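# Press the gauge pin on the magnet-marked post

## Task

On the checking fixture, find the post that has the yellow magnet on it. Press that post's gauge pin fully home and keep it there for at least one second; it may spring back once released. Do not disturb the other three gauge pins, and do not move the magnet.

## Robot and tools

Robot: two UR20-type arms, left_arm and right_arm, each ending in a Robotiq 2F-85 two-finger gripper and carrying a wrist camera (cam_left_wrist, cam_right_wrist, both 896x504). The left base sits at about (+0.060, +0.928, 0) m and the right at (-0.064, -0.817, 0) m in the scene frame, almost unrotated.

Frames. Scene frame: origin at table-top height midway between the arms, +z up, +x out over the table, left_arm on the +y side (arm names do not match image sides). Reported hand positions, orientations, velocities, targets and wrist-camera poses are in each arm's own base frame. Offsets you send are along the current Hand target's own axes. Gripper axes: fingers point along +z, they open and close along y, and a housing block sticks out about 10 cm toward +x. end_effector_position is the spot between the pads when shut; closed fingertips reach about 19 mm past it (6 mm when fully open). To press a small pin, a closed gripper pointing down on it works as a blunt probe.

execute_actions(actions, cameras). actions is a list of actions; each action is a list of 1 to 15 rows, one row per 1/30 s step, and a short list repeats its last row to fill 15 steps (0.5 s). Every row has 18 numbers in [-1, 1]: left_arm dx, dy, dz, rx, ry, rz, then left gripper position, force_limit, speed, then the same nine for right_arm. The six pose numbers are an offset, not a pose: measured from that arm's Hand target as it was when the action began, along that target's axes; 1.0 equals 0.6 m or 180 degrees, and rx, ry, rz form one rotation vector. All rows in an action count from that same start, while each new action or call starts from the updated Hand target, so repeating an offset keeps moving. Six zeros re-request the present Hand target. cameras: list of names, ["all"] or []; by default images come only with an empty actions list.

Gripper numbers: position +1 is fully open (85 mm), about -0.8 brings the pads together, -1 closes until blocked. force_limit and speed run -1 to +1 (speed about 20, 85, 150 mm/s at -1, 0, +1); both begin at +1. Zero is a real command, so to leave a gripper alone resend its previous three numbers. A changed position only takes effect if it differs by 0.01 or more.

move(target, speed, blend, stop_force, zero, blocking, cameras). target is one 18-number row as above, or a list of up to 15 such rows; every row is an offset from the Hand targets at the move's start, not from the previous row. speed: top path speed in m/s, 0.002 to 4.2 (default 0.25), turning up to twice that in rad/s; one value or one per target. blend: corner rounding in metres for a list (0 = stop at each). stop_force: 6 to 120 N, shared by both arms; an arm's path ends when its wrist sensor feels that much push against its direction of travel, after which it backs to just before the contact and keeps pressing roughly that hard. zero (only with stop_force, default true) re-zeroes the sensor first. blocking=false returns after 0.5 s while the move continues; not allowed with stop_force. Paths are straight, do not avoid obstacles and stop after 10 s. The result adds a "move:" line: done, off_target, moving, held or fault, plus limits=paced or limits=held.

wait(seconds 0 to 10) lets the scene run holding the last commands; useful for the one-second hold. stop() brakes a running move. zoom_image(camera, region=[x0, y0, x1, y1]) enlarges part of the latest image of that wrist camera, region in pixels, at most 504 by 504. zero_wrist_force(arm) resets that arm's force reading. read_manual only gives licence text. finished_scene(scene, 1 to 3) ends the scene irreversibly; call it only once the pin has been held in.

Results: per arm Hand target (last commanded pose after clipping; next offsets count from it), end_effector_position in m, quat_wxyz, velocities, joint positions and torques, Wrist force and Wrist torque in the gripper's axes (plus the peak since last shown), gripper object_status (0 moving, 1 blocked opening, 2 blocked closing, i.e. holding, 3 reached position), position_measured in counts (3 open, about 230 pads together), Tool commands, motor temperatures and, for action calls, sampled end_effector positions. A gripper often stops a little short of its Hand target; send the gap as an offset if needed. The orientation command is clipped to 32 degrees from the measured one each step.

Cautions. An arm faults and freezes for 10 s if net outside force reaches about 150 N (plus or minus 25) or a joint hits its load limit (wrists 98.4 N m, elbow 398, shoulder 678). Arms are stiff: a target even slightly beyond a firm contact can fault, so approach the pin slowly with stop_force, then wait about one second, then retract by commanding a target back above the gripper without stop_force. Do not strike the fixture, other pins or magnet; do not let anything leave the table. Keep paths clear of an arm's own base and keep the arms apart; a press or hit between them can fail the scene. Motors warn at 70 °C and brake at 85 °C, so avoid long pushes or stretched poses. Thinking time lets the scene run on.

Each tool is called by a JSON object that holds its "name" and its "arguments", one argument or row to a line.

## Session

{"name": "execute_actions", "arguments": {
  "actions": []
}}

Scene clock: 0.00 s.
left_arm: end_effector_position=(+0.6452, +0.5338, +0.3687) position_measured=3 object_status=3 end_effector_quat_wxyz=(+0.054, +0.895, -0.431, +0.101) | right_arm: end_effector_position=(+1.0094, -0.4085, +0.1239) position_measured=3 object_status=3 end_effector_quat_wxyz=(+0.497, -0.362, -0.574, -0.541)
Joint positions: left_arm=[0.541 -1.507 2.094 -2.179 -1.799 -1.706] | right_arm=[2.693 -2.576 -1.22 -2.623 2.507 -0.374]
Joint velocities: within noise
Joint torques (N m): no reading
Motor temperatures (°C): left_arm=[24 36 26 39 35 34] | right_arm=[29 36 36 38 34 39]
Wrist force (N): no reading
Wrist torque (N m): no reading
Wrist force, peak (N): no reading
Hand target: left_arm +0.6452, +0.5338, +0.3687; +0.054, +0.895, -0.431, +0.101 | right_arm +1.0094, -0.4085, +0.1239; +0.497, -0.362, -0.574, -0.541
Tool commands: left_gripper/position=+1.0 left_gripper/force_limit=+1.0 left_gripper/speed=+1.0 right_gripper/position=+1.0 right_gripper/force_limit=+1.0 right_gripper/speed=+1.0

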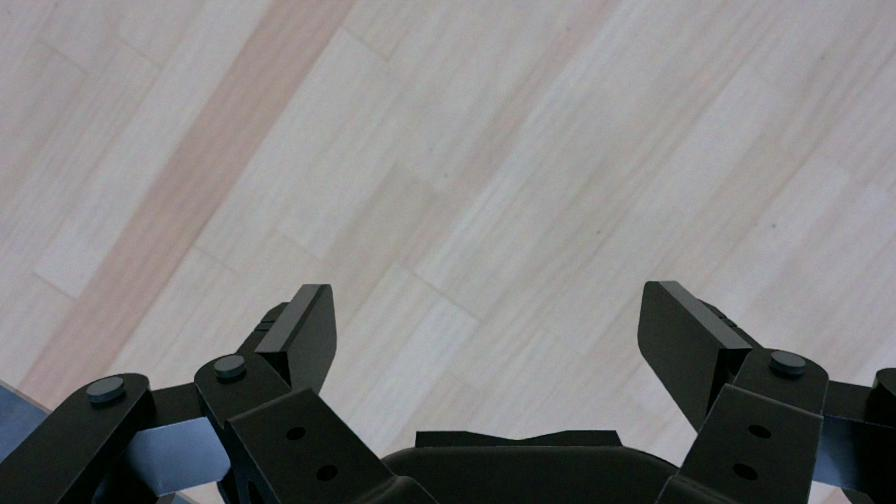

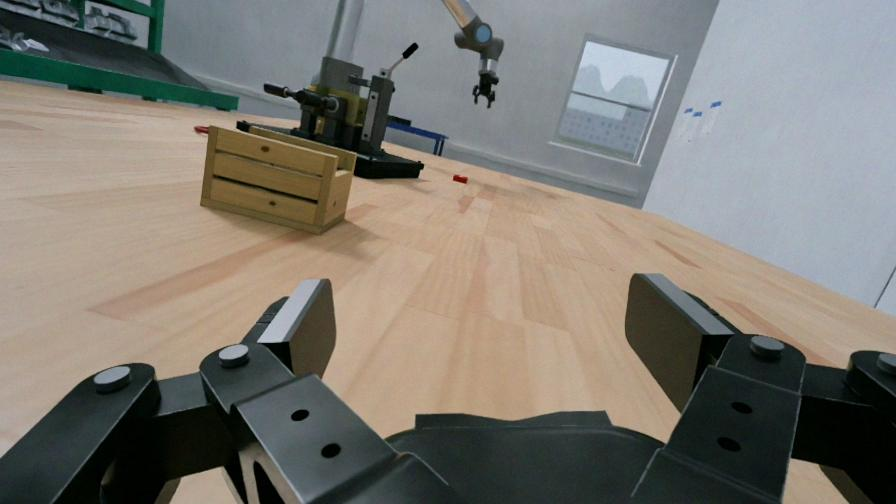

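{"name": "zoom_image", "arguments": {
  "camera": "cam_right_wrist",
  "region": [180, 0, 520, 240]
}}

Scaled by 1.482 from the camera's 896x504 image, which has a finer 1280x720 frame.

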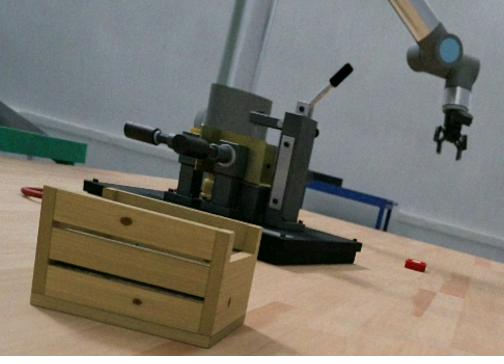

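{"name": "move", "arguments": {
  "target": [0.635,0.551,-0.413,0,0,0,1,1,1,0,0,0,0,0,0,1,1,1],
  "speed": 0.4
}}

{"name": "move", "arguments": {
  "target": [0.964,0.907,0.234,0,0,0,1,1,1,0,0,0,0,0,0,1,1,1],
  "speed": 0.4,
  "cameras": ["all"]
}}

Scene clock: 4.47 s.
left_arm: end_effector_position=(+0.5853, +0.0836, +0.6994) position_measured=3 object_status=3 end_effector_quat_wxyz=(+0.054, +0.895, -0.431, +0.101) | right_arm: end_effector_position=(+1.0094, -0.4085, +0.1239) position_measured=3 object_status=3 end_effector_quat_wxyz=(+0.497, -0.362, -0.574, -0.541)
Joint positions: left_arm=[-0.105 -2.007 2.027 -1.747 -1.74 -2.363] | right_arm=[2.693 -2.576 -1.22 -2.623 2.507 -0.374]
Joint torques (N m): left_arm=[-14.01 -30.48 -132.8 -7.55 5.17 -3.34] | right_arm=[2.53 241.82 72.01 -3.3 0 -1.3]
Wrist force (N): left_arm=[0.3 -0.2 0.0] | right_arm=[-0.1 0.1 -0.1]
Wrist torque (N m): left_arm=[-0.07 -0.11 0.19] | right_arm=[0.02 0.02 0.00]
Wrist force, peak (N): left_arm=[3.2 2.6 -1.9] | right_arm=[0.1 0.5 0.4]
Hand target: left_arm +0.5853, +0.0835, +0.6995; +0.054, +0.895, -0.431, +0.101 | right_arm +1.0094, -0.4085, +0.1239; +0.497, -0.362, -0.574, -0.541
Off the commanded pose: left_arm 0.000 m, 0 deg | right_arm 0.000 m, 0 deg.
move: done

Scene clock: 7.13 s.
left_arm: end_effector_position=(+0.5306, -0.7209, +0.6991) position_measured=3 object_status=3 end_effector_quat_wxyz=(+0.054, +0.895, -0.431, +0.101) | right_arm: end_effector_position=(+1.0094, -0.4085, +0.1239) position_measured=3 object_status=3 end_effector_quat_wxyz=(+0.497, -0.362, -0.574, -0.541)
Joint positions: left_arm=[-1.184 -1.667 1.809 -1.934 -1.516 -3.423] | right_arm=[2.693 -2.576 -1.22 -2.623 2.507 -0.374]
Joint torques (N m): left_arm=[-13.63 -62.69 -136.89 -8.98 5.89 -4.96] | right_arm=[-0.76 241.64 72.77 -3.53 0.22 -0.5]
Wrist force (N): left_arm=[0.4 -1.1 0.4] | right_arm=[0.2 0.3 0.0]
Wrist torque (N m): left_arm=[-0.22 -0.02 0.29] | right_arm=[0.05 -0.03 0.00]
Wrist force, peak (N): left_arm=[3.5 2.1 0.9] | right_arm=[0.2 0.4 0.4]
Hand target: left_arm +0.5306, -0.7212, +0.6990; +0.054, +0.895, -0.431, +0.101 | right_arm +1.0094, -0.4085, +0.1239; +0.497, -0.362, -0.574, -0.541
Off the commanded pose: left_arm 0.000 m, 0 deg | right_arm 0.000 m, 0 deg.
move: done
camera_calibration:
cam_left_wrist: T_world_to_cam=[[-0.800479, -0.599334, 0.0056131, -0.00433963], [-0.595596, 0.796465, 0.10445, 0.836603], [-0.0670712, 0.0802671, -0.994514, 0.918555], [0, 0, 0, 1]] pos_world=[0.556412, -0.742655, 0.826157]

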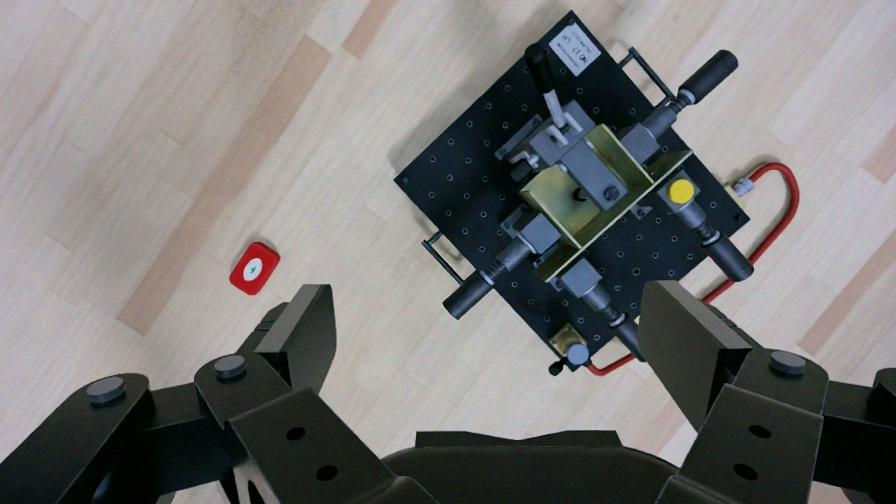

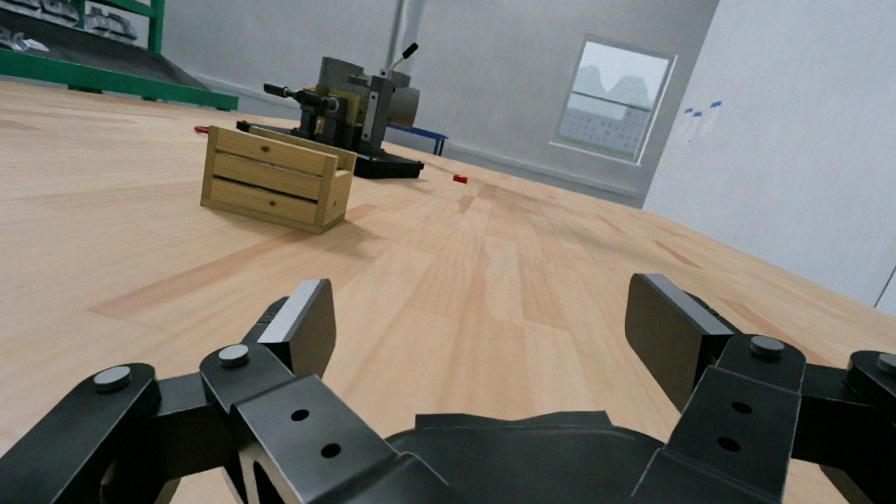

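{"name": "zoom_image", "arguments": {
  "camera": "cam_left_wrist",
  "region": [390, 0, 830, 390]
}}

{"name": "zoom_image", "arguments": {
  "camera": "cam_left_wrist",
  "region": [620, 130, 820, 300]
}}

Scaled by 1.145 from the camera's 896x504 image, which has a finer 1280x720 frame.

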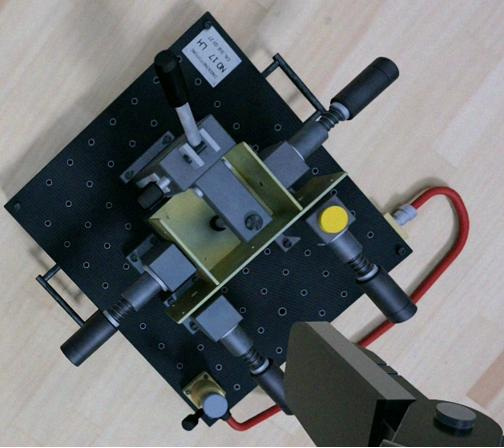

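Scaled by 2.520 from the camera's 896x504 image, which has a finer 1280x720 frame.

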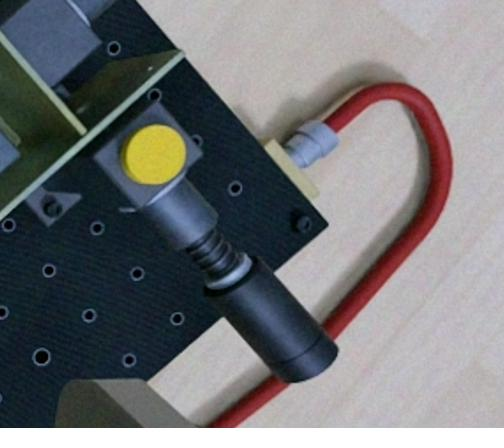

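{"name": "zoom_image", "arguments": {
  "camera": "cam_right_wrist",
  "region": [230, 30, 450, 190]
}}

Scaled by 2.291 from the camera's 896x504 image, which has a finer 1280x720 frame.

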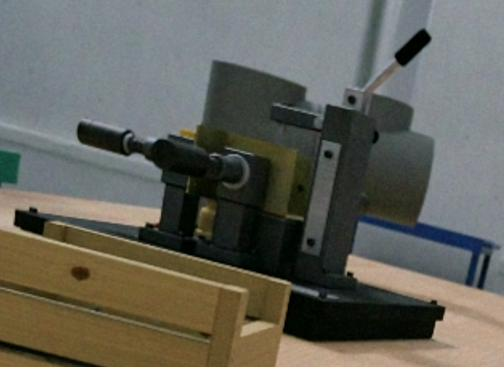

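{"name": "move", "arguments": {
  "target": [-0.3048,0.7108,0.5507,0.02878,-0.0686,-0.2233,1,1,1,0,0,0,0,0,0,1,1,1],
  "speed": 0.35,
  "cameras": ["cam_left_wrist"]
}}

Scene clock: 15.00 s.
left_arm: end_effector_position=(+0.1302, -0.9083, +0.3398) position_measured=3 object_status=3 end_effector_quat_wxyz=(+0.000, +0.995, -0.096, +0.000) | right_arm: end_effector_position=(+1.0094, -0.4085, +0.1239) position_measured=3 object_status=3 end_effector_quat_wxyz=(+0.497, -0.362, -0.574, -0.541)
Joint positions: left_arm=[-1.65 -1.414 2.014 -2.17 -1.57 -4.599] | right_arm=[2.693 -2.576 -1.22 -2.623 2.507 -0.374]
Joint torques (N m): left_arm=[-17.22 -93.48 -87.79 -13.8 -4.69 -4.97] | right_arm=[-2.4 240.23 71.64 -3.74 -0.03 -0.44]
Wrist force (N): left_arm=[0.2 0.1 -0.8] | right_arm=[-0.1 0.1 0.3]
Wrist torque (N m): left_arm=[-0.06 -0.13 0.24] | right_arm=[0.01 0.01 0.00]
Wrist force, peak (N): left_arm=[1.2 -3.9 -2.2] | right_arm=[0.3 0.7 0.3]
Hand target: left_arm +0.1301, -0.9084, +0.3398; +0.000, +0.995, -0.096, +0.000 | right_arm +1.0094, -0.4085, +0.1239; +0.497, -0.362, -0.574, -0.541
Off the commanded pose: left_arm 0.000 m, 0 deg | right_arm 0.000 m, 0 deg.
move: done
camera_calibration:
cam_left_wrist: T_world_to_cam=[[-0.220629, -0.975355, 0.00250343, -0.851022], [-0.921563, 0.2093, 0.326979, 0.218297], [-0.319445, 0.0698341, -0.945028, 0.555988], [0, 0, 0, 1]] pos_world=[0.191021, -0.914565, 0.456176]
Images, in order (width x height): cam_left_wrist 896x504.

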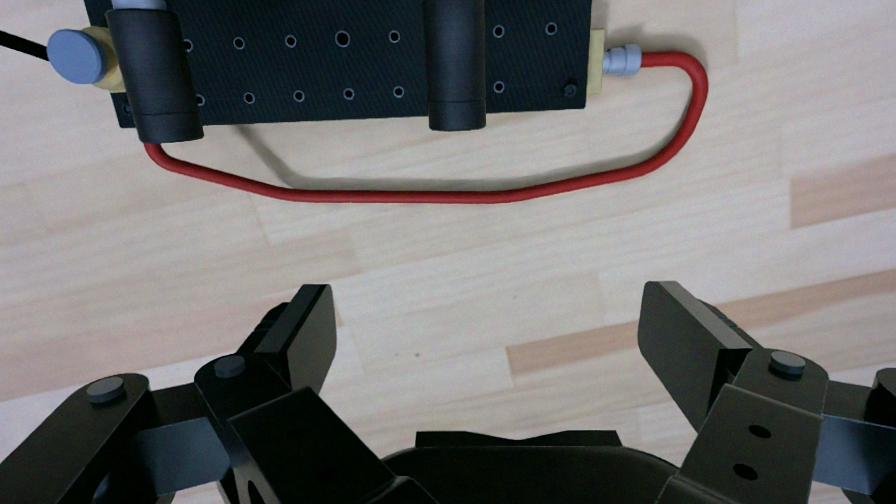

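{"name": "move", "arguments": {
  "target": [-0.0187,-0.0072,0.2883,0,0,0,-1,-1,0,0,0,0,0,0,0,1,1,1],
  "speed": 0.2,
  "cameras": ["cam_left_wrist"]
}}

Scene clock: 19.27 s.
left_arm: end_effector_position=(+0.1200, -0.9019, +0.1670) position_measured=232 object_status=3 end_effector_quat_wxyz=(+0.000, +0.995, -0.096, +0.000) | right_arm: end_effector_position=(+1.0094, -0.4085, +0.1239) position_measured=3 object_status=3 end_effector_quat_wxyz=(+0.497, -0.362, -0.574, -0.541)
Joint positions: left_arm=[-1.661 -1.269 2.135 -2.437 -1.57 -4.611] | right_arm=[2.693 -2.576 -1.22 -2.623 2.507 -0.374]
Joint torques (N m): left_arm=[-21.85 -116.31 -48.27 -11.36 -1.02 -4.41] | right_arm=[0.77 241.43 73.88 -3.28 -0.71 -0.94]
Wrist force (N): left_arm=[-0.2 -0.2 0.0] | right_arm=[0.0 0.2 0.2]
Wrist torque (N m): left_arm=[-0.14 -0.06 0.27] | right_arm=[0.04 0.00 0.00]
Wrist force, peak (N): left_arm=[0.3 0.5 -3.4] | right_arm=[0.2 0.7 0.1]
Hand target: left_arm +0.1200, -0.9019, +0.1668; +0.000, +0.995, -0.096, +0.000 | right_arm +1.0094, -0.4085, +0.1239; +0.497, -0.362, -0.574, -0.541
Off the commanded pose: left_arm 0.000 m, 0 deg | right_arm 0.000 m, 0 deg.
move: done
camera_calibration:
cam_left_wrist: T_world_to_cam=[[-0.220532, -0.975376, 0.00249114, -0.84661], [-0.921555, 0.209199, 0.327066, 0.264066], [-0.319534, 0.0698329, -0.944998, 0.388926], [0, 0, 0, 1]] pos_world=[0.180922, -0.908165, 0.283276]
Images, in order (width x height): cam_left_wrist 896x504.

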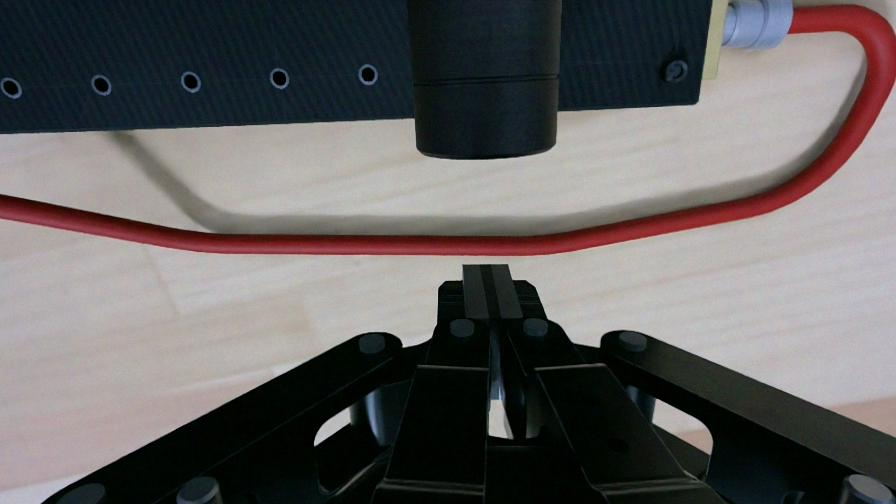

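{"name": "move", "arguments": {
  "target": [0.0417,-0.0033,-0.0133,0,0,0,-1,-1,0,0,0,0,0,0,0,1,1,1],
  "speed": 0.1,
  "cameras": ["cam_left_wrist"]
}}

Scene clock: 21.43 s.
left_arm: end_effector_position=(+0.1448, -0.9047, +0.1747) position_measured=232 object_status=3 end_effector_quat_wxyz=(+0.000, +0.995, -0.096, +0.000) | right_arm: end_effector_position=(+1.0094, -0.4085, +0.1239) position_measured=3 object_status=3 end_effector_quat_wxyz=(+0.497, -0.362, -0.574, -0.541)
Joint positions: left_arm=[-1.634 -1.271 2.123 -2.422 -1.57 -4.583] | right_arm=[2.693 -2.576 -1.22 -2.623 2.507 -0.374]
Joint torques (N m): left_arm=[28.38 -162.27 -98.91 -4.74 4.04 3.27] | right_arm=[-1.39 242.23 73.65 -3.68 -0.58 -0.9]
Wrist force (N): left_arm=[-0.3 0.0 -0.1] | right_arm=[0.0 0.2 0.1]
Wrist torque (N m): left_arm=[-0.11 -0.04 -0.07] | right_arm=[0.04 0.00 -0.01]
Wrist force, peak (N): left_arm=[-1.3 0.3 0.1] | right_arm=[0.2 0.5 0.7]
Hand target: left_arm +0.1449, -0.9047, +0.1748; +0.000, +0.995, -0.096, +0.000 | right_arm +1.0094, -0.4085, +0.1239; +0.497, -0.362, -0.574, -0.541
Off the commanded pose: left_arm 0.000 m, 0 deg | right_arm 0.000 m, 0 deg.
move: done
camera_calibration:
cam_left_wrist: T_world_to_cam=[[-0.220539, -0.975375, 0.00247023, -0.844002], [-0.921584, 0.209205, 0.326979, 0.284921], [-0.319444, 0.0698353, -0.945028, 0.404385], [0, 0, 0, 1]] pos_world=[0.205622, -0.911065, 0.291076]
Images, in order (width x height): cam_left_wrist 896x504.

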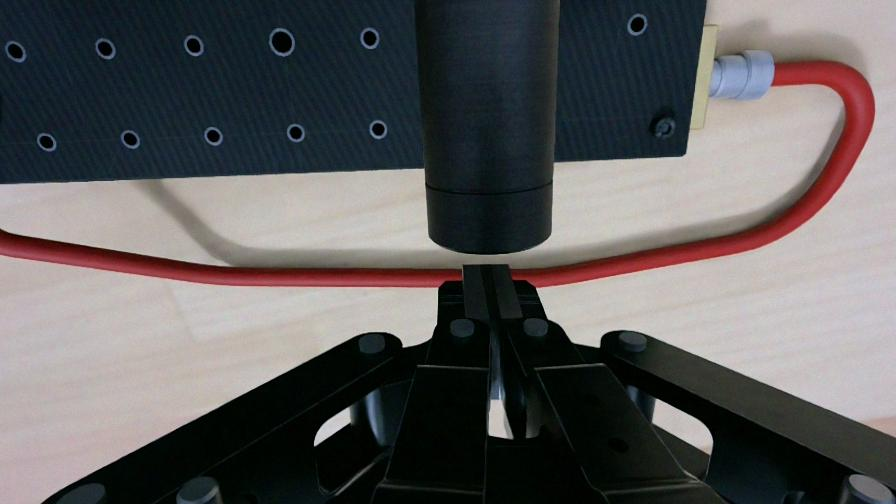

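{"name": "move", "arguments": {
  "target": [0.09,0,0,0,0,0,-1,-1,0,0,0,0,0,0,0,1,1,1],
  "speed": 0.02,
  "stop_force": 60,
  "cameras": ["cam_left_wrist"]
}}

Scene clock: 24.60 s.
left_arm: end_effector_position=(+0.1742, -0.9104, +0.1748) position_measured=232 object_status=3 end_effector_quat_wxyz=(+0.000, +0.995, -0.096, +0.000) | right_arm: end_effector_position=(+1.0094, -0.4085, +0.1239) position_measured=3 object_status=3 end_effector_quat_wxyz=(+0.497, -0.362, -0.574, -0.541)
Joint positions: left_arm=[-1.6 -1.261 2.107 -2.417 -1.57 -4.55] | right_arm=[2.693 -2.576 -1.22 -2.623 2.507 -0.374]
Joint torques (N m): left_arm=[28.91 -171.49 -61.01 -14.97 23.46 -3.87] | right_arm=[2.71 243.89 73.38 -3.25 -0.73 -0.48]
Wrist force (N): left_arm=[-64.2 0.6 0.3] | right_arm=[-0.1 0.2 0.1]
Wrist torque (N m): left_arm=[-0.11 -0.05 -0.05] | right_arm=[0.04 0.02 0.00]
Wrist force, peak (N): left_arm=[-113.0 -13.1 -19.8] | right_arm=[0.4 0.6 0.2]
Hand target: left_arm +0.1742, -0.9104, +0.1748; +0.000, +0.995, -0.096, +0.000 (not the last commanded pose) | right_arm +1.0094, -0.4085, +0.1239; +0.497, -0.362, -0.574, -0.541
Off the commanded pose: left_arm 0.024 m, 0 deg | right_arm 0.000 m, 0 deg.
move: contact (left_arm)
camera_calibration:
cam_left_wrist: T_world_to_cam=[[-0.220525, -0.975378, 0.00251204, -0.843074], [-0.921526, 0.209192, 0.327153, 0.313192], [-0.319623, 0.0698306, -0.944968, 0.414321], [0, 0, 0, 1]] pos_world=[0.235122, -0.916765, 0.291177]
Images, in order (width x height): cam_left_wrist 896x504.

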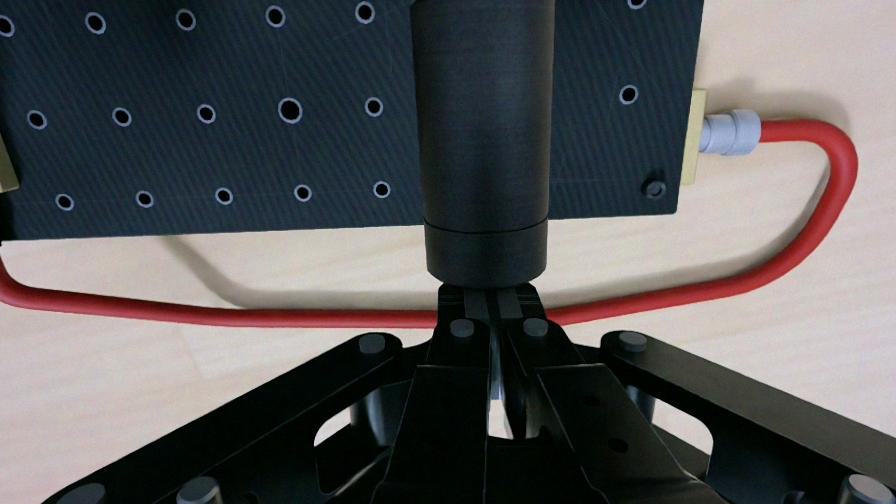

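{"name": "wait", "arguments": {
  "seconds": 1.2,
  "cameras": ["all"]
}}

{"name": "zoom_image", "arguments": {
  "camera": "cam_right_wrist",
  "region": [230, 30, 450, 190]
}}

Scene clock: 26.13 s.
left_arm: end_effector_position=(+0.1742, -0.9104, +0.1748) position_measured=232 object_status=3 end_effector_quat_wxyz=(+0.000, +0.995, -0.096, +0.000) | right_arm: end_effector_position=(+1.0094, -0.4085, +0.1239) position_measured=3 object_status=3 end_effector_quat_wxyz=(+0.497, -0.362, -0.574, -0.541)
Joint positions: left_arm=[-1.6 -1.261 2.107 -2.417 -1.57 -4.55] | right_arm=[2.693 -2.576 -1.22 -2.623 2.507 -0.374]
Joint torques (N m): left_arm=[30.25 -168.12 -60.38 -9.68 16.89 -3.78] | right_arm=[2.51 243.34 72.5 -3.43 -0.85 -0.61]
Wrist force (N): left_arm=[-62.8 2.0 2.7] | right_arm=[0.0 0.2 0.0]
Wrist torque (N m): left_arm=[-0.13 -0.12 -0.03] | right_arm=[0.04 -0.01 0.00]
Wrist force, peak (N): left_arm=[-63.7 0.6 0.3] | right_arm=[0.1 0.3 0.8]
Hand target: left_arm +0.1742, -0.9104, +0.1748; +0.000, +0.995, -0.096, +0.000 (not the last commanded pose) | right_arm +1.0094, -0.4085, +0.1239; +0.497, -0.362, -0.574, -0.541
Tool commands: left_gripper/position=-1.0 left_gripper/force_limit=-1.0 left_gripper/speed=+0.0 right_gripper/position=+1.0 right_gripper/force_limit=+1.0 right_gripper/speed=+1.0
Off the commanded pose: left_arm 0.024 m, 0 deg | right_arm 0.000 m, 0 deg.
wait: 1.20 s; at rest from the start
camera_calibration:
cam_left_wrist: T_world_to_cam=[[-0.220525, -0.975378, 0.00251204, -0.843074], [-0.921526, 0.209192, 0.327153, 0.313192], [-0.319623, 0.0698306, -0.944968, 0.414321], [0, 0, 0, 1]] pos_world=[0.235122, -0.916765, 0.291177]

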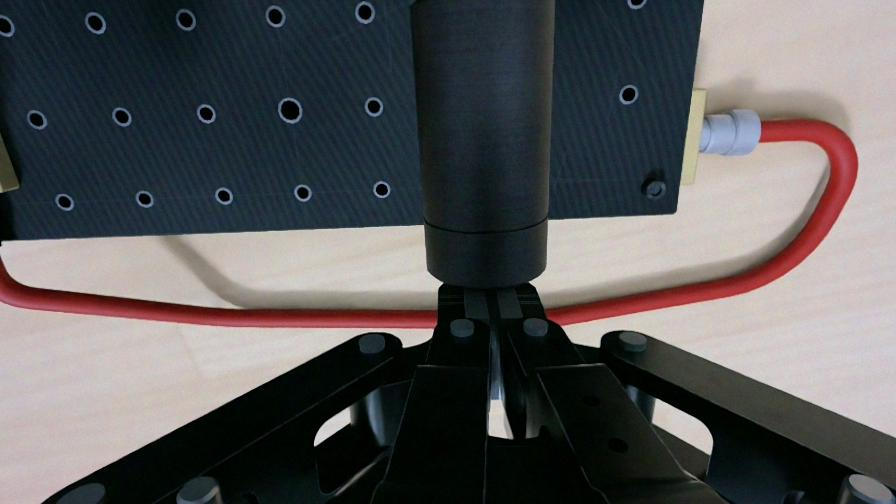

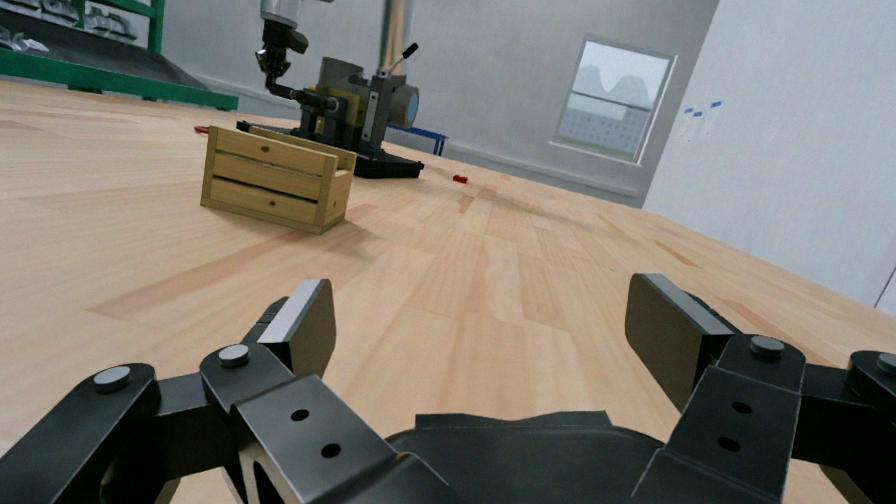

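Scaled by 2.291 from the camera's 896x504 image, which has a finer 1280x720 frame.

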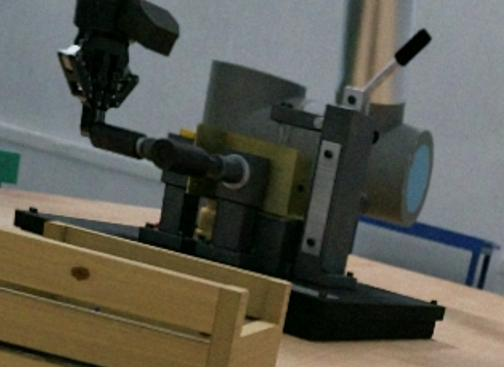

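{"name": "move", "arguments": {
  "target": [0.001,0,0,0,0,0,-1,-1,0,0,0,0,0,0,0,1,1,1],
  "speed": 0.01
}}

Scene clock: 27.03 s.
left_arm: end_effector_position=(+0.1746, -0.9104, +0.1748) position_measured=232 object_status=3 end_effector_quat_wxyz=(+0.000, +0.995, -0.096, +0.000) | right_arm: end_effector_position=(+1.0094, -0.4085, +0.1239) position_measured=3 object_status=3 end_effector_quat_wxyz=(+0.497, -0.362, -0.574, -0.541)
Joint positions: left_arm=[-1.6 -1.261 2.107 -2.416 -1.571 -4.549] | right_arm=[2.693 -2.576 -1.22 -2.623 2.507 -0.374]
Joint torques (N m): left_arm=[100.83 -120.5 -107.19 -9.43 30.3 2.43] | right_arm=[-1.06 243.48 70.21 -3.44 -0.34 -0.46]
Wrist force (N): left_arm=[-103.3 8.4 3.4] | right_arm=[-0.1 0.3 0.2]
Wrist torque (N m): left_arm=[-0.12 -0.16 -0.38] | right_arm=[0.05 0.02 -0.01]
Wrist force, peak (N): left_arm=[-103.3 8.4 3.4] | right_arm=[0.0 0.6 0.5]
Hand target: left_arm +0.1748, -0.9105, +0.1748; +0.000, +0.995, -0.096, +0.000 | right_arm +1.0094, -0.4085, +0.1239; +0.497, -0.362, -0.574, -0.541
Off the commanded pose: left_arm 0.000 m, 0 deg | right_arm 0.000 m, 0 deg.
move: done

{"name": "wait", "arguments": {
  "seconds": 0.5
}}

{"name": "move", "arguments": {
  "target": [-0.07,0,0,0,0,0,-1,-1,0,0,0,0,0,0,0,1,1,1],
  "speed": 0.06,
  "cameras": ["all"]
}}

Scene clock: 27.83 s.
left_arm: end_effector_position=(+0.1748, -0.9105, +0.1748) position_measured=232 object_status=3 end_effector_quat_wxyz=(+0.000, +0.995, -0.096, +0.000) | right_arm: end_effector_position=(+1.0094, -0.4085, +0.1239) position_measured=3 object_status=3 end_effector_quat_wxyz=(+0.497, -0.362, -0.574, -0.541)
Joint positions: left_arm=[-1.6 -1.261 2.107 -2.416 -1.57 -4.549] | right_arm=[2.693 -2.576 -1.22 -2.623 2.507 -0.374]
Joint torques (N m): left_arm=[107.53 -111.69 -112.91 -16.03 45.29 3.36] | right_arm=[1.16 244.11 72.05 -3.58 -0.65 -0.43]
Wrist force (N): left_arm=[-121.7 -1.8 -6.3] | right_arm=[0.1 0.2 0.2]
Wrist torque (N m): left_arm=[-0.07 -0.03 -0.58] | right_arm=[0.03 -0.03 -0.01]
Wrist force, peak (N): left_arm=[-121.7 -1.8 -6.3] | right_arm=[0.1 0.3 0.5]
Hand target: left_arm +0.1748, -0.9105, +0.1748; +0.000, +0.995, -0.096, +0.000 | right_arm +1.0094, -0.4085, +0.1239; +0.497, -0.362, -0.574, -0.541
Tool commands: left_gripper/position=-1.0 left_gripper/force_limit=-1.0 left_gripper/speed=+0.0 right_gripper/position=+1.0 right_gripper/force_limit=+1.0 right_gripper/speed=+1.0
Off the commanded pose: left_arm 0.000 m, 0 deg | right_arm 0.000 m, 0 deg.
wait: 0.50 s; at rest from the start

Scene clock: 28.90 s.
left_arm: end_effector_position=(+0.1338, -0.9025, +0.1748) position_measured=232 object_status=3 end_effector_quat_wxyz=(+0.000, +0.995, -0.096, +0.000) | right_arm: end_effector_position=(+1.0094, -0.4085, +0.1239) position_measured=3 object_status=3 end_effector_quat_wxyz=(+0.497, -0.362, -0.574, -0.541)
Joint positions: left_arm=[-1.646 -1.274 2.128 -2.424 -1.57 -4.595] | right_arm=[2.693 -2.576 -1.22 -2.623 2.507 -0.374]
Joint torques (N m): left_arm=[-22.5 -159.73 -53.16 -14.1 -3.65 -4.58] | right_arm=[3.82 242.41 76.62 -3.45 -1.13 -1.15]
Wrist force (N): left_arm=[-2.9 5.9 0.1] | right_arm=[-0.1 -0.1 0.2]
Wrist torque (N m): left_arm=[0.97 0.44 0.27] | right_arm=[-0.02 0.01 -0.01]
Wrist force, peak (N): left_arm=[-121.8 -1.7 -6.6] | right_arm=[0.2 0.5 0.5]
Hand target: left_arm +0.1336, -0.9025, +0.1748; +0.000, +0.995, -0.096, +0.000 | right_arm +1.0094, -0.4085, +0.1239; +0.497, -0.362, -0.574, -0.541
Off the commanded pose: left_arm 0.000 m, 0 deg | right_arm 0.000 m, 0 deg.
move: done
camera_calibration:
cam_left_wrist: T_world_to_cam=[[-0.220525, -0.975378, 0.00251204, -0.844299], [-0.921526, 0.209192, 0.327153, 0.27425], [-0.319623, 0.0698306, -0.944968, 0.40073], [0, 0, 0, 1]] pos_world=[0.194622, -0.908865, 0.291077]

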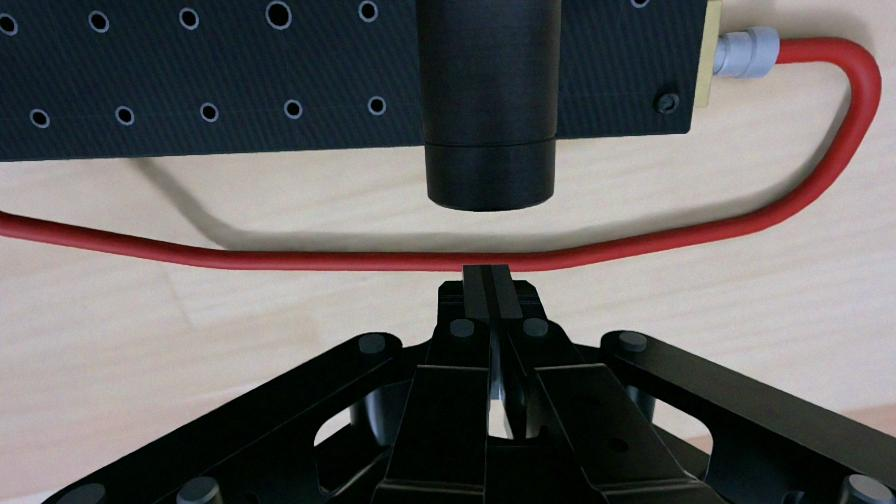

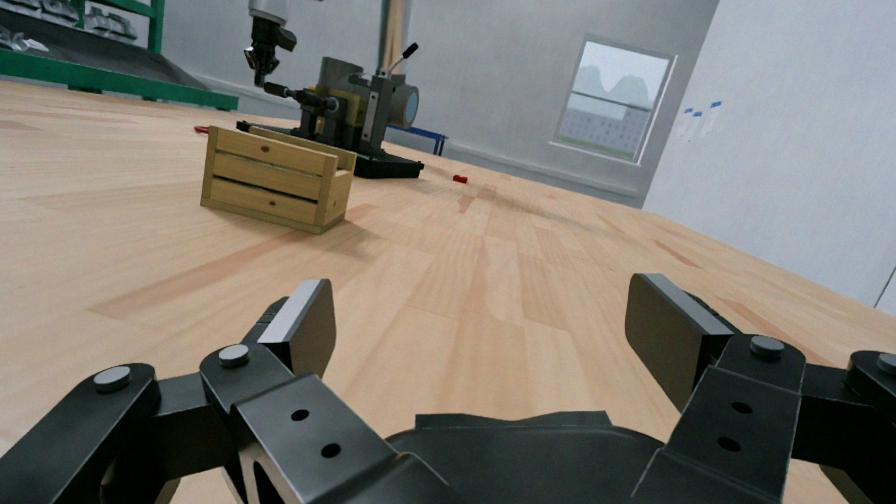

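{"name": "finished_scene", "arguments": {
  "scene": 1
}}

The scene is finished: the task was done.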